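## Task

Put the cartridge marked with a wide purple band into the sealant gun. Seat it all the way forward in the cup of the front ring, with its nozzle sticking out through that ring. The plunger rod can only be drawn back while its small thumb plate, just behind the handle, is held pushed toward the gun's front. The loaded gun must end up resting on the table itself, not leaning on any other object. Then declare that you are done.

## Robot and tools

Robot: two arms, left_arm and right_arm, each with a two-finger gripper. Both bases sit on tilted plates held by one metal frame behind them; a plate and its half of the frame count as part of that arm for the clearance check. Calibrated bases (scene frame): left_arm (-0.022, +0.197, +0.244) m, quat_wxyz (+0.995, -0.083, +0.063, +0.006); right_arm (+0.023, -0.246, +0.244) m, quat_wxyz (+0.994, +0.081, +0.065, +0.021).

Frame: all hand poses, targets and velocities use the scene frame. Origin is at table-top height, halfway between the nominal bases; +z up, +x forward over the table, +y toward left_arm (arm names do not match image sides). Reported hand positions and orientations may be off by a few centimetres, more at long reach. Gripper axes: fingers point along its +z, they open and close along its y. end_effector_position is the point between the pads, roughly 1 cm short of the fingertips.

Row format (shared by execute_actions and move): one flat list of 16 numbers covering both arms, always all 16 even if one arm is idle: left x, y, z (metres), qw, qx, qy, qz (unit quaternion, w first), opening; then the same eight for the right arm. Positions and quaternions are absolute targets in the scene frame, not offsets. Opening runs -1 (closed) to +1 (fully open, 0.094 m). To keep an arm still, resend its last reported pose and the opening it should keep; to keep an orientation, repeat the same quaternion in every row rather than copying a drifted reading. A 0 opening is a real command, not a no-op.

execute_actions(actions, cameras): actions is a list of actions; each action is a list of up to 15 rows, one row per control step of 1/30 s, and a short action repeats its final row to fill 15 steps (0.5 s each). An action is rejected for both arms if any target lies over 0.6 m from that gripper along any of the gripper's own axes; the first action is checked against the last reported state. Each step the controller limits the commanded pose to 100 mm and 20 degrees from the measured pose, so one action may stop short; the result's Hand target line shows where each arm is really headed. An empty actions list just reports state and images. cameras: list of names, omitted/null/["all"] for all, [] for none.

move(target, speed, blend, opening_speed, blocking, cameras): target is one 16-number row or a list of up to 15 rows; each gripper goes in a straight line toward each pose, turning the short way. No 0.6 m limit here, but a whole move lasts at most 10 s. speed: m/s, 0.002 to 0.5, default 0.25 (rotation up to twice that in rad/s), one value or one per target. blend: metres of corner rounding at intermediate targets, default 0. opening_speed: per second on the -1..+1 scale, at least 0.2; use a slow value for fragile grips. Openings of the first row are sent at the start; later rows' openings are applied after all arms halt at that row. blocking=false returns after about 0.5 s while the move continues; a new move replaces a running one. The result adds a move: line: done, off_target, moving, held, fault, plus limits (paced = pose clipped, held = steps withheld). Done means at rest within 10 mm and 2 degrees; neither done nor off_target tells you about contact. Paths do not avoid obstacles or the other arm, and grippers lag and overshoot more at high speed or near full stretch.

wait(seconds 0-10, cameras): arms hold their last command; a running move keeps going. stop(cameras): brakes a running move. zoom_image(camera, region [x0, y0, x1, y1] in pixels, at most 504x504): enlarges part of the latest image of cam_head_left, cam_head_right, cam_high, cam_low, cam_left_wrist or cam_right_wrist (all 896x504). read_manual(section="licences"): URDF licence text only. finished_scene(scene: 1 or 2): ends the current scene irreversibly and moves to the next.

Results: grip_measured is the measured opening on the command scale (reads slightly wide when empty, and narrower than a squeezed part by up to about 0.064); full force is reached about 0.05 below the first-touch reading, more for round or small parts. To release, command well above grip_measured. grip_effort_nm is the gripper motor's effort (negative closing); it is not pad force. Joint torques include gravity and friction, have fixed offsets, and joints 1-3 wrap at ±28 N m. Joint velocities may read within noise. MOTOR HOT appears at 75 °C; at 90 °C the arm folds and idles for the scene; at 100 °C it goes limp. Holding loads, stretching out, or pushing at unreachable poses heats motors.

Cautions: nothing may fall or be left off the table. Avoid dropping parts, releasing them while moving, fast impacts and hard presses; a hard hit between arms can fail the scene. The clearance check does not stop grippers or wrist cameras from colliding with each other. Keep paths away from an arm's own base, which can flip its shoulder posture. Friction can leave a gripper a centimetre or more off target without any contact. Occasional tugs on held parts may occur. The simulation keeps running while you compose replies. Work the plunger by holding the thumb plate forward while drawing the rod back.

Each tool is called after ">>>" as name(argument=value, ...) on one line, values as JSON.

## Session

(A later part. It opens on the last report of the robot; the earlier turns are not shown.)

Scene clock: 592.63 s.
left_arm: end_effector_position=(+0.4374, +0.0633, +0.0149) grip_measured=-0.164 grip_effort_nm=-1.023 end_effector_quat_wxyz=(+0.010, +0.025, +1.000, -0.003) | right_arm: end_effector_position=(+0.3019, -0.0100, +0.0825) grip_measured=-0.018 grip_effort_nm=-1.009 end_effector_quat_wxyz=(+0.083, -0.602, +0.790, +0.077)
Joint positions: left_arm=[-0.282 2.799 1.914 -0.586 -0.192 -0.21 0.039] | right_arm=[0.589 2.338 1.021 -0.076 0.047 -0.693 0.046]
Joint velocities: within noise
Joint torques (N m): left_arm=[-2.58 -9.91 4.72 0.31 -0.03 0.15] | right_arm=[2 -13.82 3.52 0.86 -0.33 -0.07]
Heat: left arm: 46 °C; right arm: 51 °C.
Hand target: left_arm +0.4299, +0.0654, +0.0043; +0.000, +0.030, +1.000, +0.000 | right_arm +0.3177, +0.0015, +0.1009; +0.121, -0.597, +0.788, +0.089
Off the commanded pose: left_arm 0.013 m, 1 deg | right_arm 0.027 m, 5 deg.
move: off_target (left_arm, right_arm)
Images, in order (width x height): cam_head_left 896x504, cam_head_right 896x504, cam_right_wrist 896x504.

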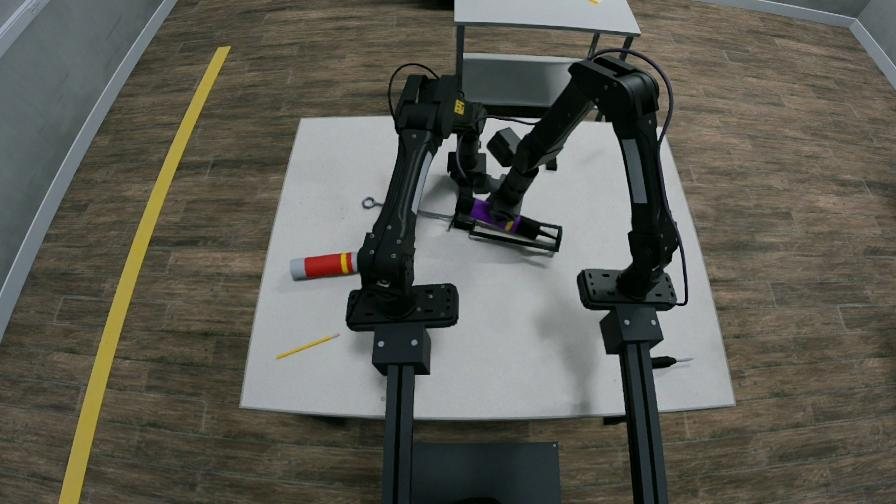

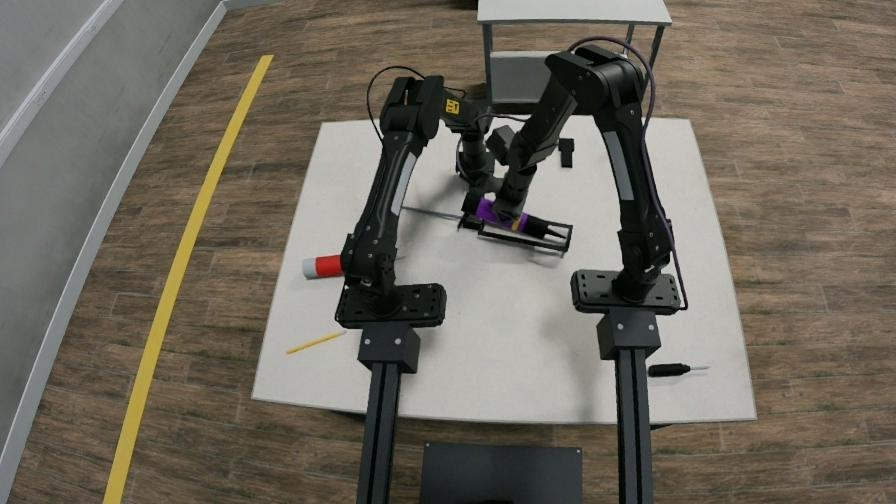

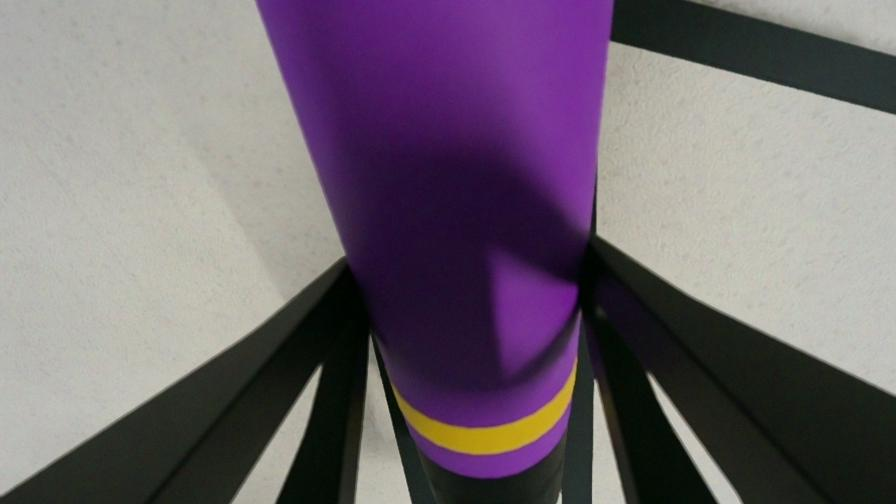

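>>> move(target=[0.43,0.0655,0.004,0,0.03,0.9995,0,-0.3,0.3135,-0.027,0.095,0.122,-0.597,0.788,0.09,-0.1], speed=0.04, cameras=["cam_head_left","cam_head_right","cam_right_wrist"])

>>> zoom_image(camera="cam_right_wrist", region=[340, 304, 640, 504])

>>> zoom_image(camera="cam_head_left", region=[450, 180, 590, 270])

>>> zoom_image(camera="cam_head_right", region=[460, 180, 600, 270])

Scene clock: 599.67 s.
left_arm: end_effector_position=(+0.4374, +0.0633, +0.0149) grip_measured=-0.164 grip_effort_nm=-1.028 end_effector_quat_wxyz=(+0.010, +0.025, +1.000, -0.003) | right_arm: end_effector_position=(+0.2962, -0.0391, +0.0773) grip_measured=-0.018 grip_effort_nm=-1.009 end_effector_quat_wxyz=(+0.082, -0.601, +0.791, +0.079)
Joint positions: left_arm=[-0.282 2.799 1.914 -0.586 -0.192 -0.21 0.039] | right_arm=[0.52 2.305 0.927 -0.016 0.032 -0.758 0.046]
Joint velocities: within noise
Joint torques (N m): left_arm=[-2.55 -9.88 4.74 0.31 -0.01 0.16] | right_arm=[1.88 -13.41 3.06 0.87 -0.37 -0.06]
Heat: left arm: 46 °C; right arm: 54 °C.
Hand target: left_arm +0.4299, +0.0654, +0.0043; +0.000, +0.030, +1.000, +0.000 | right_arm +0.3133, -0.0275, +0.0950; +0.121, -0.597, +0.788, +0.089
Off the commanded pose: left_arm 0.013 m, 1 deg | right_arm 0.028 m, 5 deg.
move: off_target (left_arm, right_arm)
Images, in order (width x height): cam_head_left 896x504, cam_head_right 896x504, cam_right_wrist 896x504.

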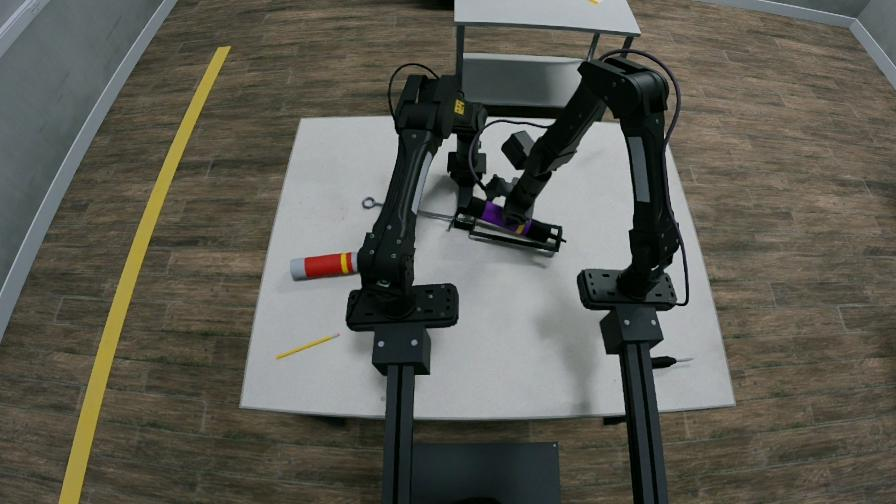

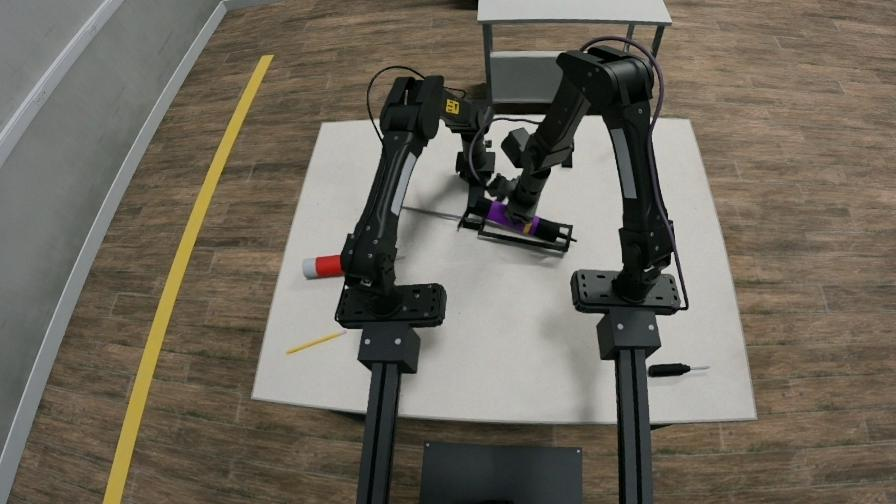

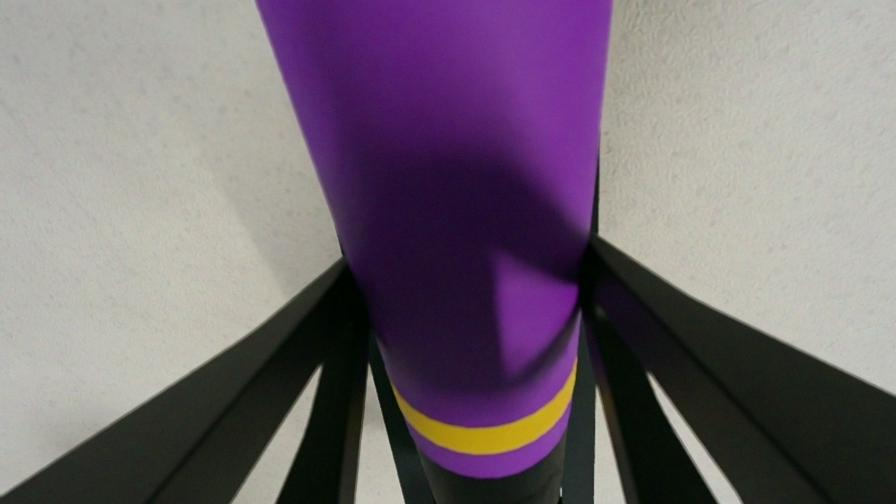

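Scaled by 1.680 from the camera's 896x504 image, which has a finer 1280x720 frame.

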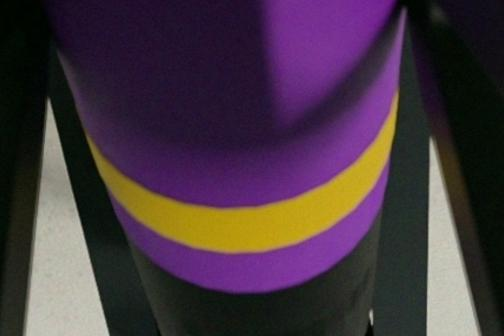

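Scaled by 3.600 from the camera's 896x504 image, which has a finer 1280x720 frame.

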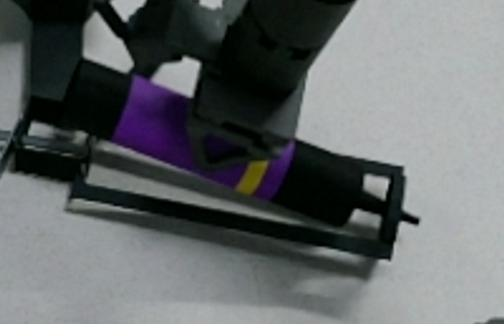

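Scaled by 3.600 from the camera's 896x504 image, which has a finer 1280x720 frame.

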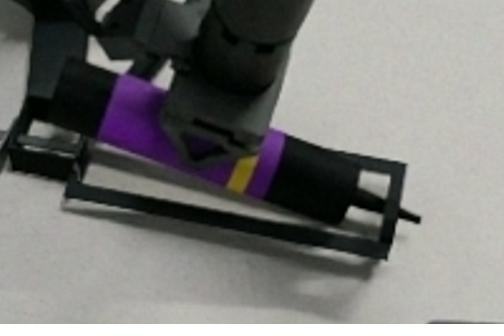

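>>> move(target=[0.43,0.0655,0.004,0,0.03,0.9995,0,-0.3,0.308,-0.05,0.090,0.122,-0.597,0.788,0.09,-0.1], speed=0.04, cameras=["cam_head_left","cam_head_right","cam_right_wrist","cam_low"])

>>> zoom_image(camera="cam_right_wrist", region=[340, 304, 640, 504])

>>> zoom_image(camera="cam_head_left", region=[450, 180, 590, 270])

>>> zoom_image(camera="cam_head_right", region=[460, 180, 600, 270])

>>> zoom_image(camera="cam_low", region=[500, 210, 600, 280])

Scene clock: 608.43 s.
left_arm: end_effector_position=(+0.4374, +0.0633, +0.0149) grip_measured=-0.164 grip_effort_nm=-1.028 end_effector_quat_wxyz=(+0.010, +0.025, +1.000, -0.003) | right_arm: end_effector_position=(+0.2918, -0.0601, +0.0744) grip_measured=-0.018 grip_effort_nm=-1.004 end_effector_quat_wxyz=(+0.084, -0.601, +0.791, +0.081)
Joint positions: left_arm=[-0.282 2.799 1.914 -0.586 -0.192 -0.21 0.039] | right_arm=[0.466 2.28 0.855 0.036 0.018 -0.812 0.046]
Joint velocities: within noise
Joint torques (N m): left_arm=[-2.54 -9.91 4.89 0.31 -0.02 0.16] | right_arm=[1.69 -12.85 2.59 0.81 -0.35 -0.1]
Heat: left arm: 46 °C; right arm: 56 °C.
Hand target: left_arm +0.4299, +0.0654, +0.0043; +0.000, +0.030, +1.000, +0.000 | right_arm +0.3079, -0.0503, +0.0900; +0.122, -0.597, +0.788, +0.090
Off the commanded pose: left_arm 0.013 m, 1 deg | right_arm 0.025 m, 4 deg.
move: off_target (left_arm, right_arm)
Images, in order (width x height): cam_head_left 896x504, cam_head_right 896x504, cam_low 896x504, cam_right_wrist 896x504.

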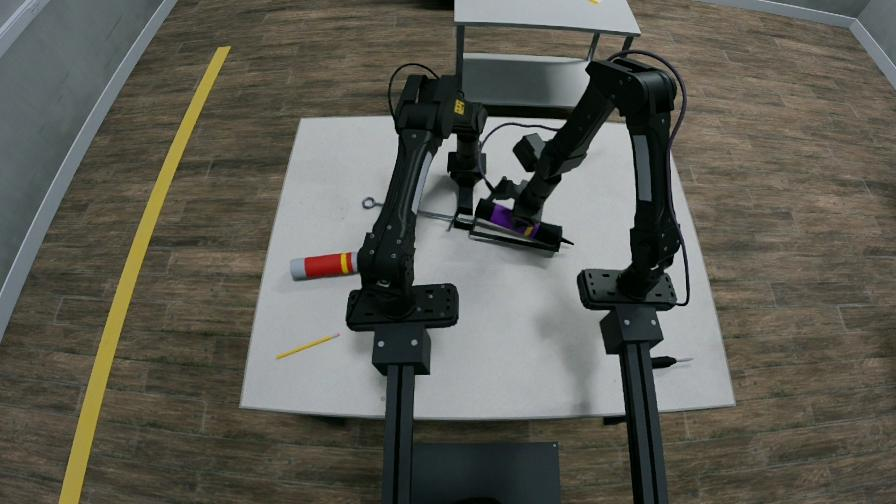

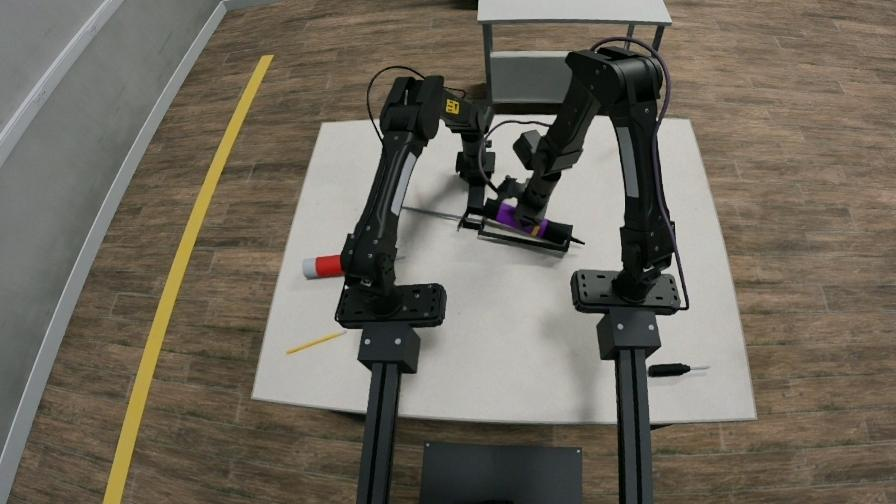

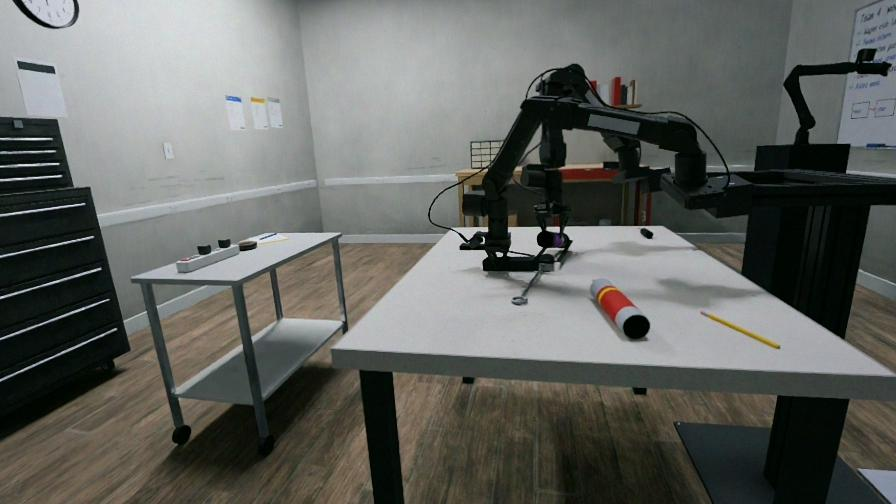

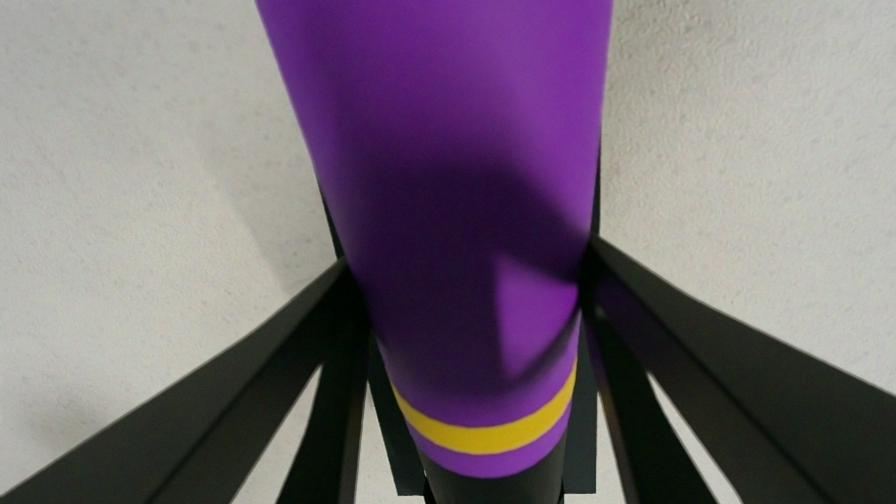

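Scaled by 1.680 from the camera's 896x504 image, which has a finer 1280x720 frame.

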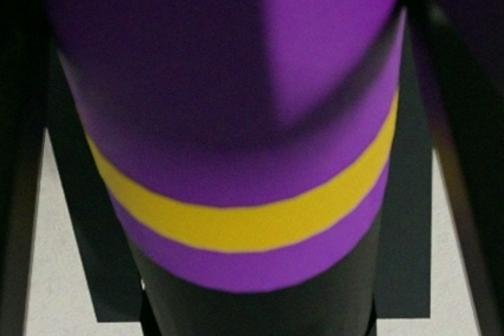

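Scaled by 3.600 from the camera's 896x504 image, which has a finer 1280x720 frame.

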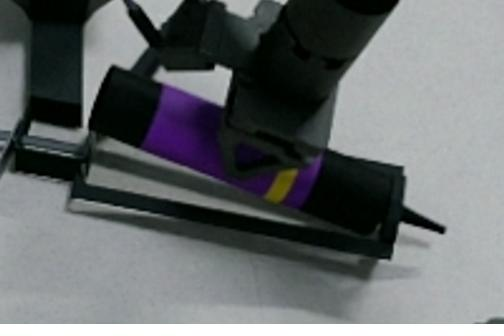

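Scaled by 3.600 from the camera's 896x504 image, which has a finer 1280x720 frame.

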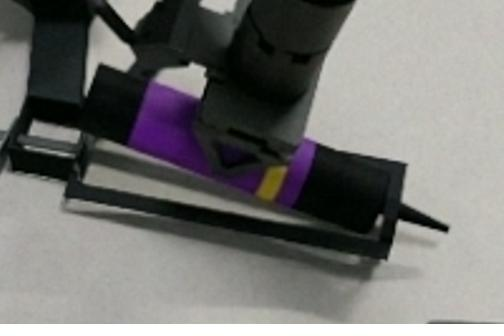

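Scaled by 5.040 from the camera's 896x504 image, which has a finer 1280x720 frame.

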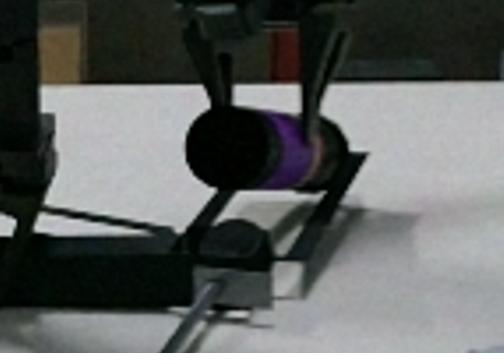

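>>> move(target=[0.43,0.0655,0.004,0,0.03,0.9995,0,-0.3,0.305,-0.061,0.084,0.122,-0.597,0.788,0.09,-0.1], speed=0.03, cameras=["cam_head_left","cam_head_right","cam_right_wrist","cam_low"])

>>> zoom_image(camera="cam_right_wrist", region=[340, 304, 640, 504])

>>> zoom_image(camera="cam_head_left", region=[450, 180, 590, 270])

>>> zoom_image(camera="cam_head_right", region=[460, 180, 600, 270])

>>> zoom_image(camera="cam_low", region=[500, 210, 600, 280])

Scene clock: 617.50 s.
left_arm: end_effector_position=(+0.4374, +0.0633, +0.0149) grip_measured=-0.164 grip_effort_nm=-1.028 end_effector_quat_wxyz=(+0.010, +0.025, +1.000, -0.003) | right_arm: end_effector_position=(+0.2896, -0.0683, +0.0708) grip_measured=-0.018 grip_effort_nm=-1.009 end_effector_quat_wxyz=(+0.088, -0.600, +0.790, +0.085)
Joint positions: left_arm=[-0.282 2.799 1.914 -0.586 -0.192 -0.21 0.039] | right_arm=[0.437 2.28 0.824 0.075 0.003 -0.839 0.046]
Joint velocities: within noise
Joint torques (N m): left_arm=[-2.47 -9.74 4.9 0.3 -0.02 0.14] | right_arm=[1.44 -12.14 2.37 0.8 -0.3 -0.14]
Heat: left arm: 46 °C; right arm: 54 °C.
Hand target: left_arm +0.4299, +0.0655, +0.0043; +0.000, +0.030, +1.000, +0.000 | right_arm +0.3049, -0.0612, +0.0840; +0.122, -0.597, +0.788, +0.090
Off the commanded pose: left_arm 0.013 m, 1 deg | right_arm 0.022 m, 4 deg.
move: off_target (left_arm, right_arm)
Images, in order (width x height): cam_head_left 896x504, cam_head_right 896x504, cam_low 896x504, cam_right_wrist 896x504.

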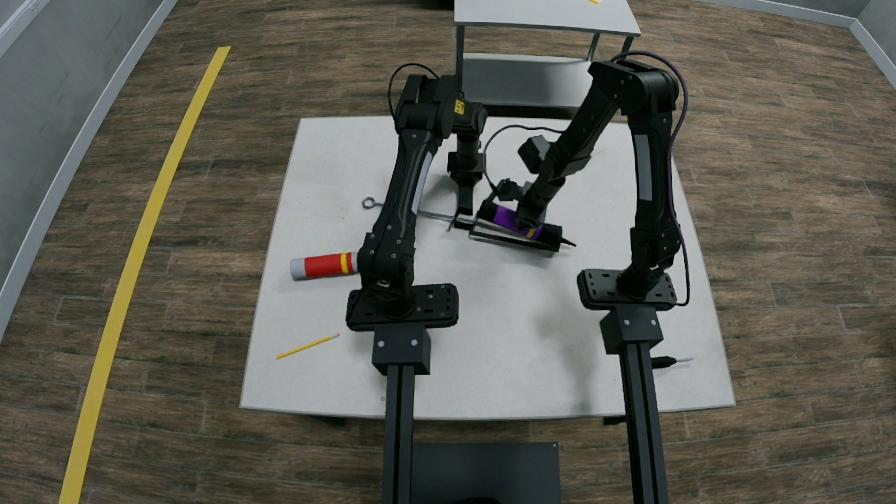

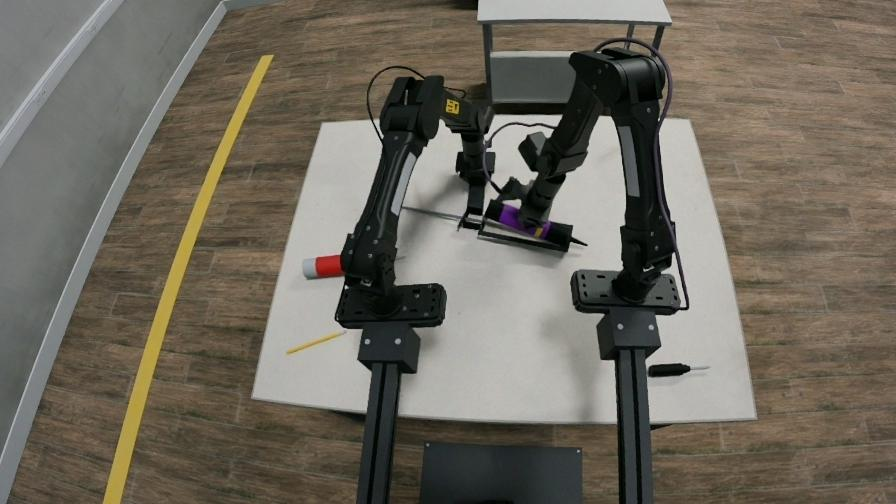

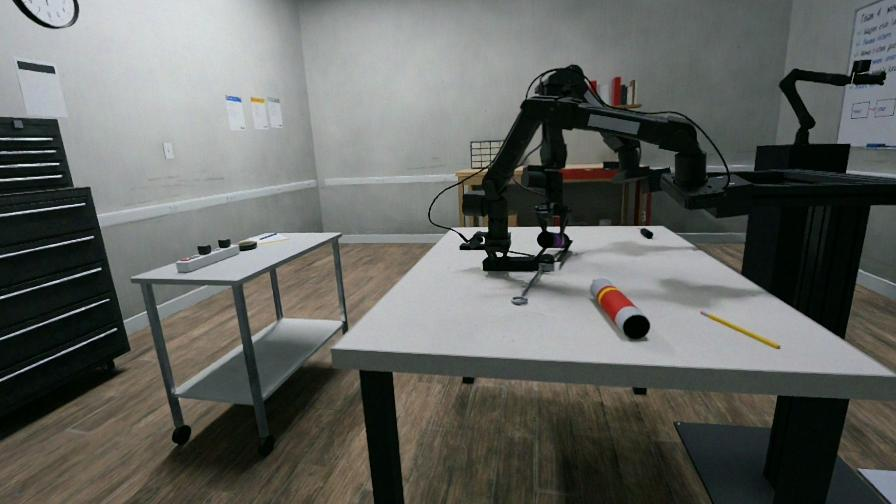

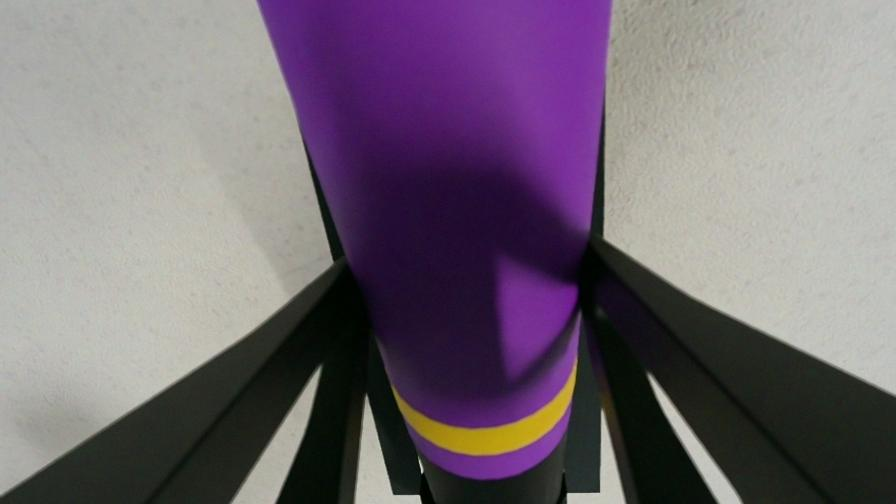

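Scaled by 1.680 from the camera's 896x504 image, which has a finer 1280x720 frame.

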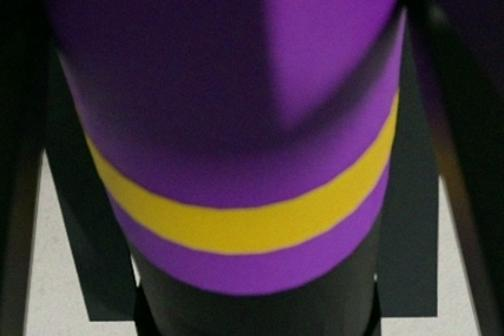

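Scaled by 3.600 from the camera's 896x504 image, which has a finer 1280x720 frame.

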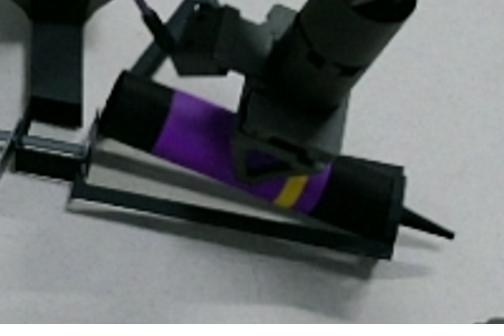

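Scaled by 3.600 from the camera's 896x504 image, which has a finer 1280x720 frame.

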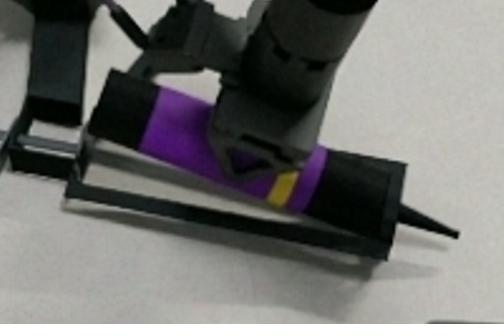

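Scaled by 5.040 from the camera's 896x504 image, which has a finer 1280x720 frame.

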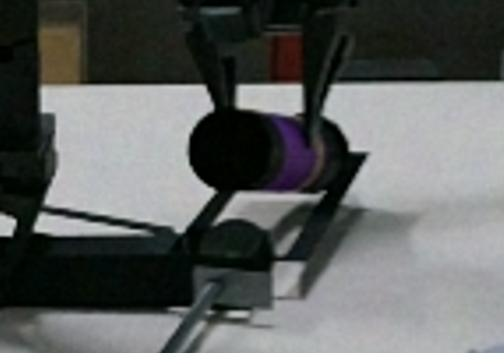

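>>> move(target=[0.43,0.0655,0.004,0,0.03,0.9995,0,-0.3,0.3035,-0.068,0.084,0.122,-0.597,0.788,0.09,-0.1], speed=0.03, cameras=["cam_head_left","cam_head_right","cam_right_wrist"])

>>> zoom_image(camera="cam_head_left", region=[450, 180, 590, 270])

>>> zoom_image(camera="cam_head_right", region=[460, 180, 600, 270])

Scene clock: 624.60 s.
left_arm: end_effector_position=(+0.4374, +0.0633, +0.0149) grip_measured=-0.164 grip_effort_nm=-1.028 end_effector_quat_wxyz=(+0.010, +0.024, +1.000, -0.003) | right_arm: end_effector_position=(+0.2905, -0.0697, +0.0720) grip_measured=-0.018 grip_effort_nm=-1.009 end_effector_quat_wxyz=(+0.097, -0.599, +0.789, +0.092)
Joint positions: left_arm=[-0.282 2.799 1.914 -0.586 -0.192 -0.211 0.039] | right_arm=[0.422 2.271 0.807 0.099 -0.016 -0.854 0.046]
Joint velocities: within noise
Joint torques (N m): left_arm=[-2.51 -10 4.82 0.3 -0.01 0.2] | right_arm=[1.03 -12.19 2.13 0.69 -0.15 -0.15]
Heat: left arm: 46 °C; right arm: 53 °C.
Hand target: left_arm +0.4299, +0.0655, +0.0043; +0.000, +0.030, +1.000, +0.000 | right_arm +0.3034, -0.0680, +0.0836; +0.122, -0.597, +0.788, +0.090
Off the commanded pose: left_arm 0.013 m, 1 deg | right_arm 0.018 m, 3 deg.
move: off_target (left_arm, right_arm)
Images, in order (width x height): cam_head_left 896x504, cam_head_right 896x504, cam_right_wrist 896x504.

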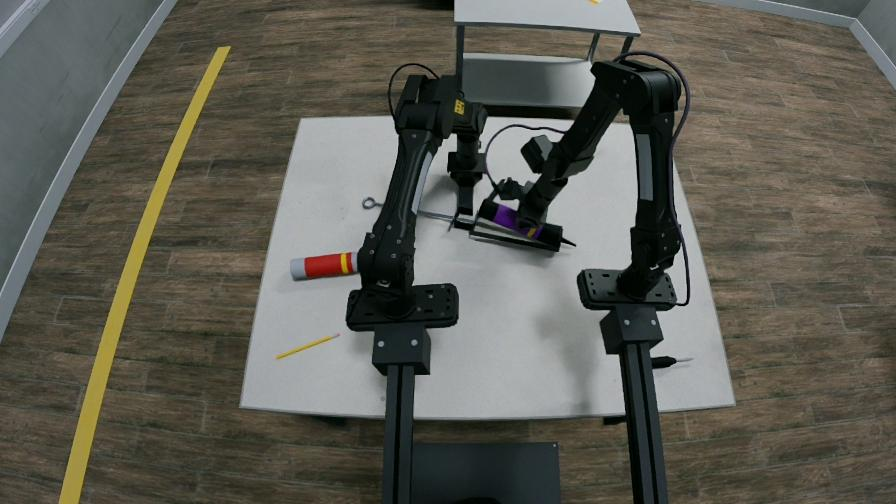

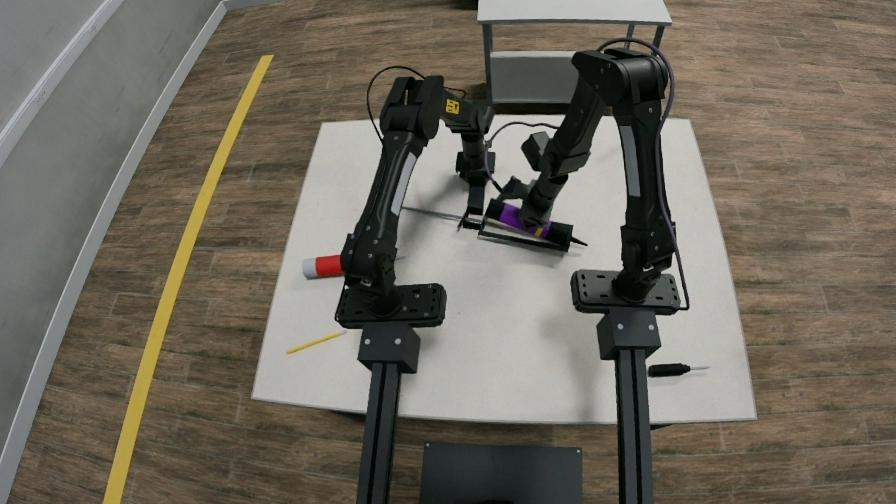

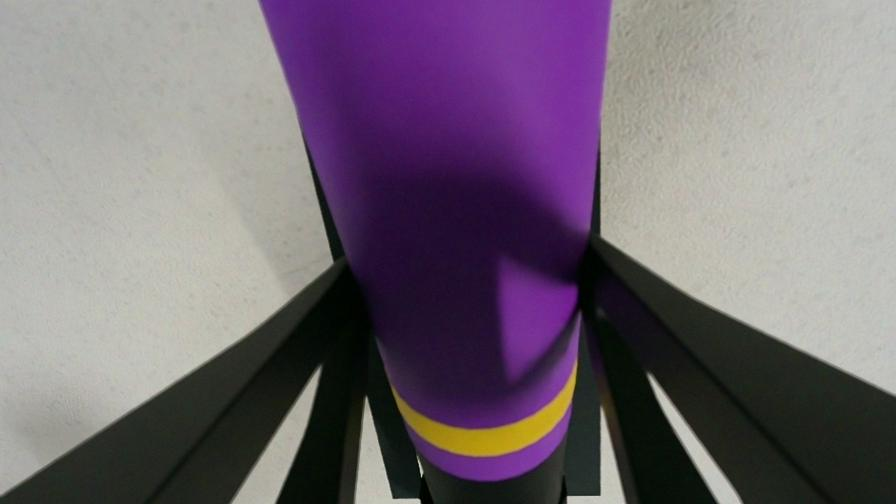

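Scaled by 3.600 from the camera's 896x504 image, which has a finer 1280x720 frame.

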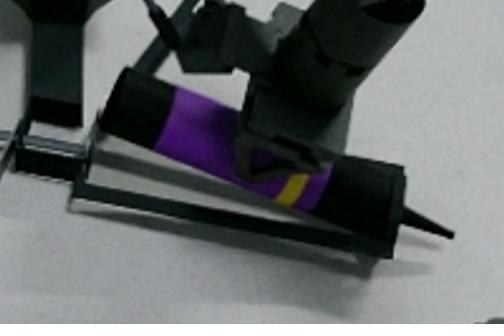

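Scaled by 3.600 from the camera's 896x504 image, which has a finer 1280x720 frame.

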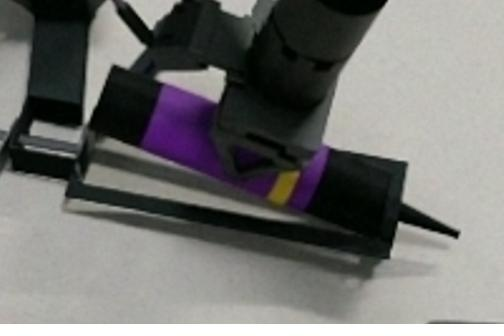

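>>> move(target=[0.43,0.0655,0.004,0,0.03,0.9995,0,-0.3,0.302,-0.068,0.067,0.0728,-0.6029,0.7926,0.0552,-0.1], speed=0.03, cameras=["cam_head_left","cam_head_right","cam_right_wrist","cam_low"])

>>> zoom_image(camera="cam_head_left", region=[450, 180, 590, 270])

>>> zoom_image(camera="cam_head_right", region=[460, 180, 600, 270])

>>> zoom_image(camera="cam_low", region=[500, 210, 600, 280])

Scene clock: 633.00 s.
left_arm: end_effector_position=(+0.4376, +0.0632, +0.0149) grip_measured=-0.164 grip_effort_nm=-1.018 end_effector_quat_wxyz=(+0.011, +0.018, +1.000, -0.004) | right_arm: end_effector_position=(+0.2961, -0.0719, +0.0659) grip_measured=-0.018 grip_effort_nm=-1.004 end_effector_quat_wxyz=(+0.069, -0.596, +0.797, +0.067)
Joint positions: left_arm=[-0.282 2.799 1.914 -0.585 -0.192 -0.222 0.039] | right_arm=[0.44 2.307 0.878 0.017 0.048 -0.82 0.046]
Joint velocities: within noise
Joint torques (N m): left_arm=[-2.61 -9.84 4.72 0.32 -0.04 0.3] | right_arm=[3.3 -8.47 4.48 0.41 0.14 -0.03]
Heat: left arm: 46 °C; right arm: 54 °C.
Hand target: left_arm +0.4298, +0.0655, +0.0043; +0.000, +0.030, +1.000, +0.000 | right_arm +0.3019, -0.0680, +0.0671; +0.073, -0.603, +0.793, +0.055
Off the commanded pose: left_arm 0.014 m, 2 deg | right_arm 0.007 m, 2 deg.
move: off_target (left_arm)
Images, in order (width x height): cam_head_left 896x504, cam_head_right 896x504, cam_low 896x504, cam_right_wrist 896x504.

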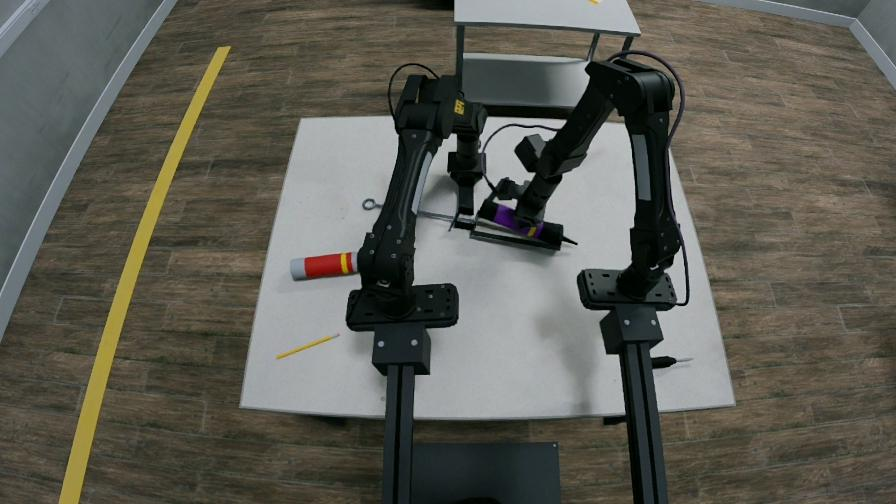

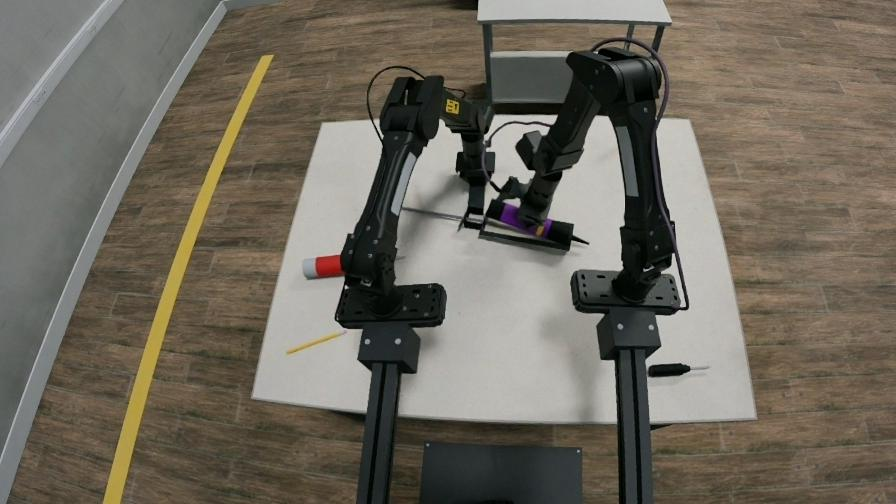

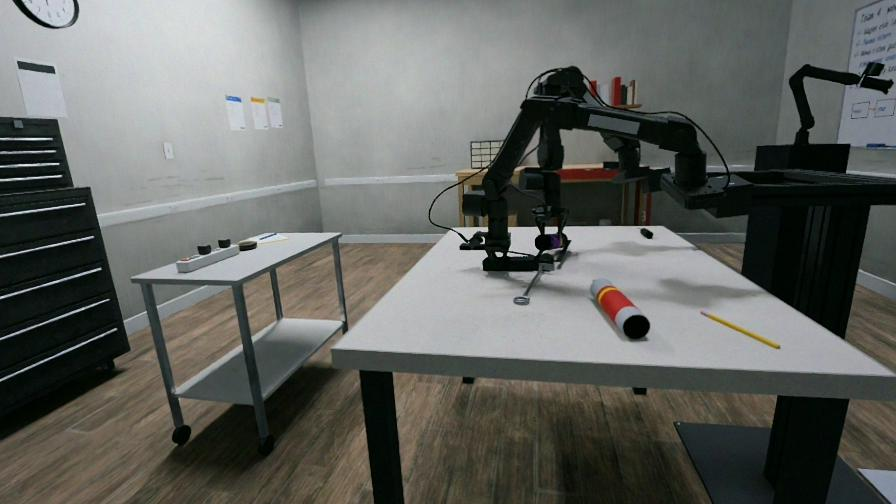

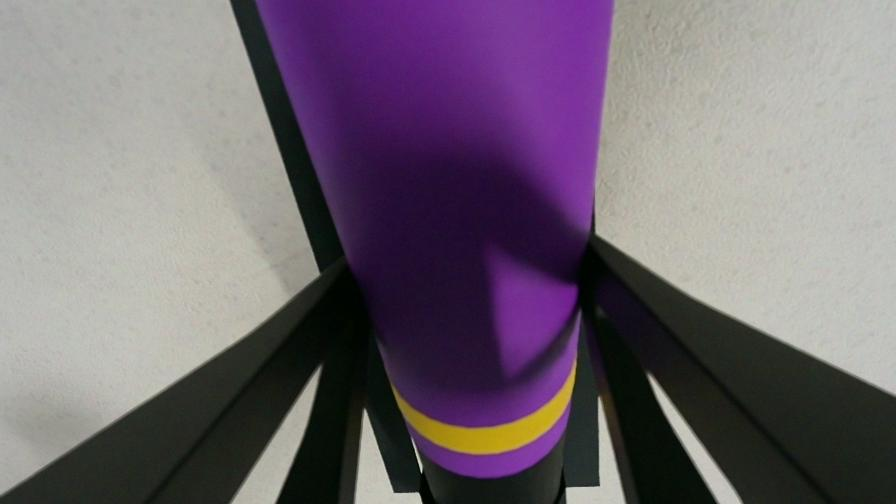

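Scaled by 3.600 from the camera's 896x504 image, which has a finer 1280x720 frame.

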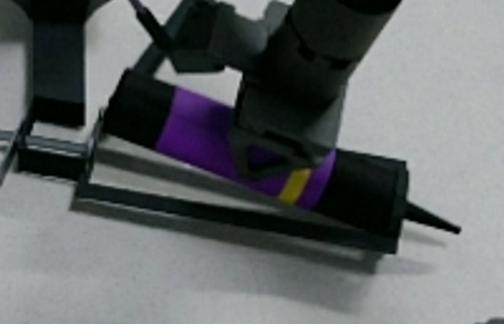

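Scaled by 3.600 from the camera's 896x504 image, which has a finer 1280x720 frame.

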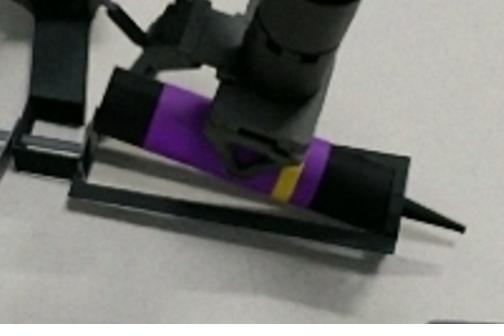

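Scaled by 5.040 from the camera's 896x504 image, which has a finer 1280x720 frame.

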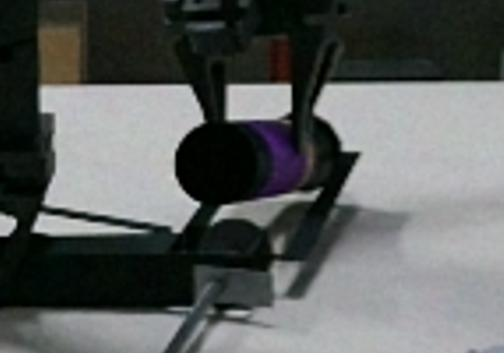

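>>> move(target=[0.43,0.0655,0.004,0,0.03,0.9995,0,-0.3,0.293,-0.068,0.072,0.0786,-0.616,0.7814,0.0618,-0.1], speed=0.03, cameras=["cam_head_left","cam_head_right","cam_right_wrist","cam_low"])

>>> zoom_image(camera="cam_head_left", region=[450, 180, 590, 270])

>>> zoom_image(camera="cam_head_right", region=[460, 180, 600, 270])

>>> zoom_image(camera="cam_low", region=[500, 210, 600, 280])

Scene clock: 643.00 s.
left_arm: end_effector_position=(+0.4377, +0.0632, +0.0149) grip_measured=-0.164 grip_effort_nm=-1.028 end_effector_quat_wxyz=(+0.011, +0.018, +1.000, -0.004) | right_arm: end_effector_position=(+0.2914, -0.0709, +0.0651) grip_measured=-0.018 grip_effort_nm=-1.009 end_effector_quat_wxyz=(+0.071, -0.608, +0.788, +0.066)
Joint positions: left_arm=[-0.282 2.799 1.914 -0.585 -0.192 -0.222 0.039] | right_arm=[0.449 2.307 0.86 0.038 0.049 -0.844 0.046]
Joint velocities: within noise
Joint torques (N m): left_arm=[-2.48 -9.94 4.75 0.29 0.01 0.3] | right_arm=[3.19 -10.86 1.91 0.46 0 -0.06]
Heat: left arm: 46 °C; right arm: 51 °C.
Hand target: left_arm +0.4299, +0.0655, +0.0043; +0.000, +0.030, +1.000, +0.000 | right_arm +0.2929, -0.0681, +0.0718; +0.078, -0.616, +0.781, +0.062
Off the commanded pose: left_arm 0.014 m, 2 deg | right_arm 0.008 m, 1 deg.
move: off_target (left_arm)
Images, in order (width x height): cam_head_left 896x504, cam_head_right 896x504, cam_low 896x504, cam_right_wrist 896x504.

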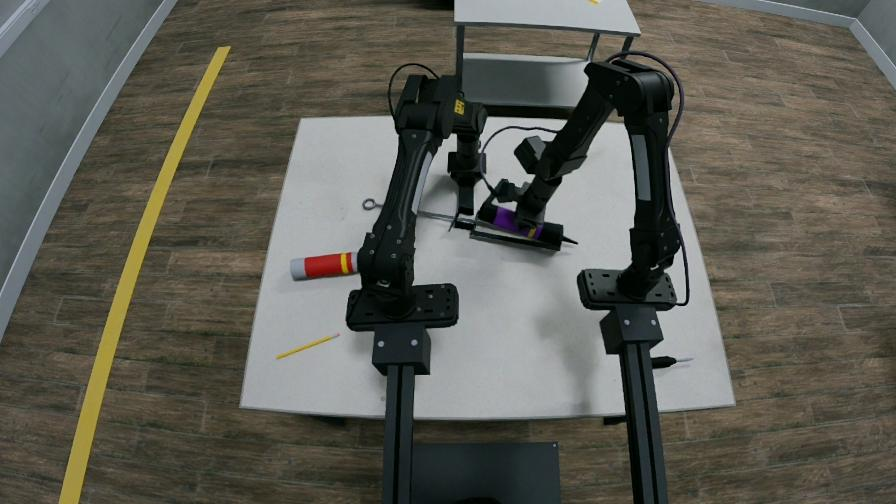

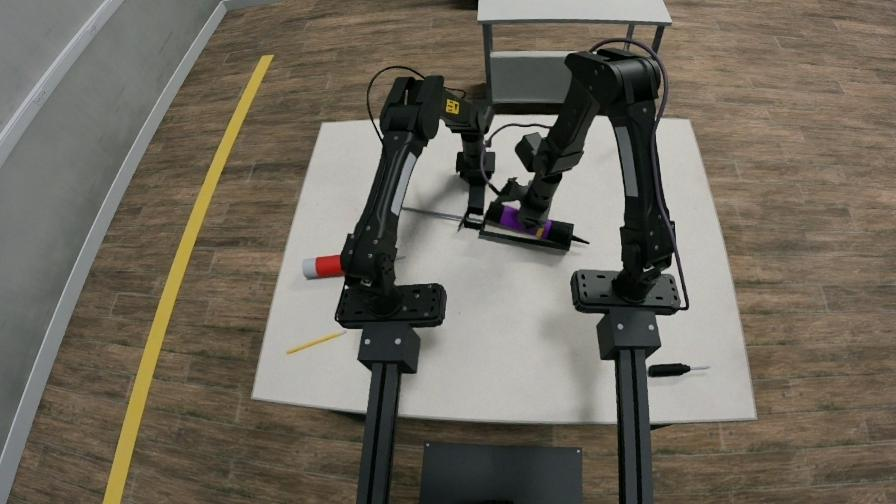

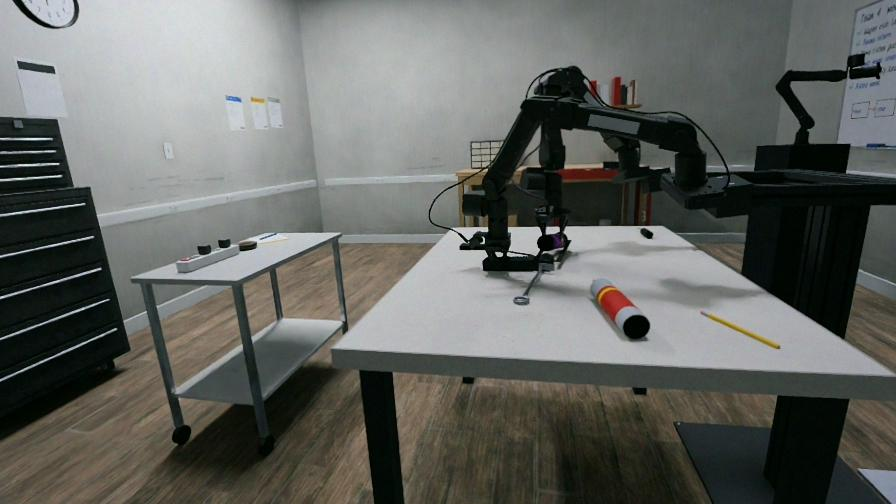

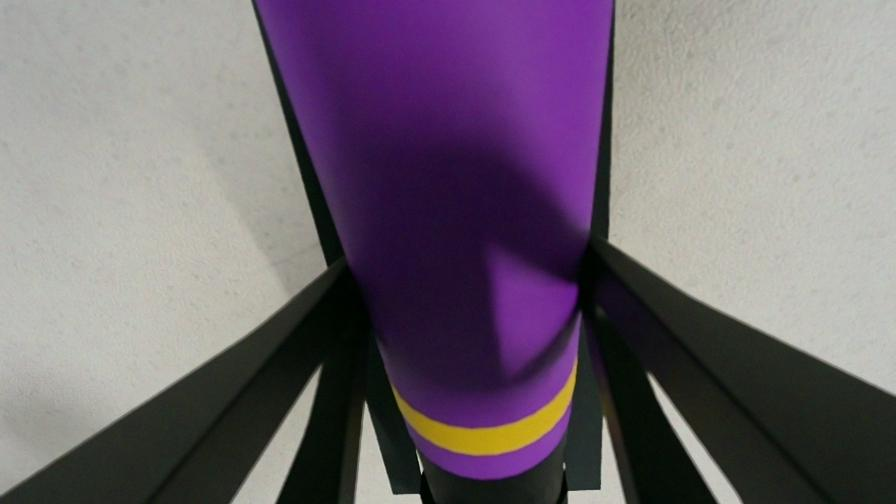

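Scaled by 3.600 from the camera's 896x504 image, which has a finer 1280x720 frame.

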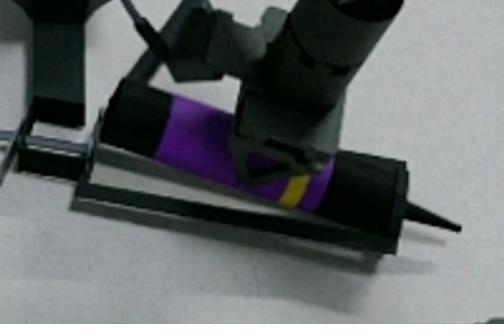

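Scaled by 3.600 from the camera's 896x504 image, which has a finer 1280x720 frame.

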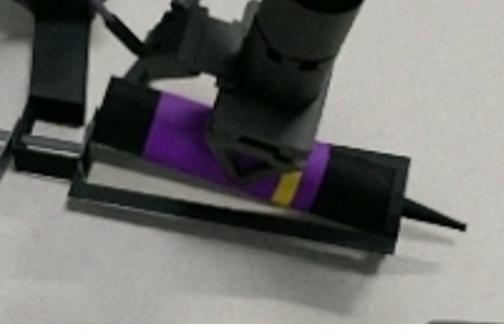

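Scaled by 5.040 from the camera's 896x504 image, which has a finer 1280x720 frame.

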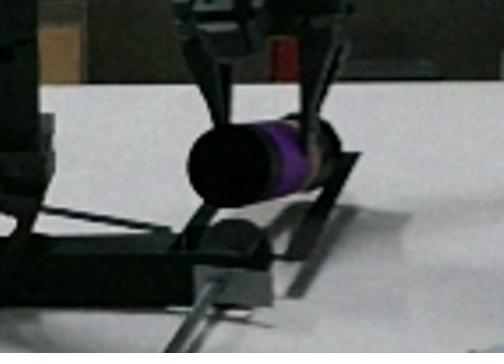

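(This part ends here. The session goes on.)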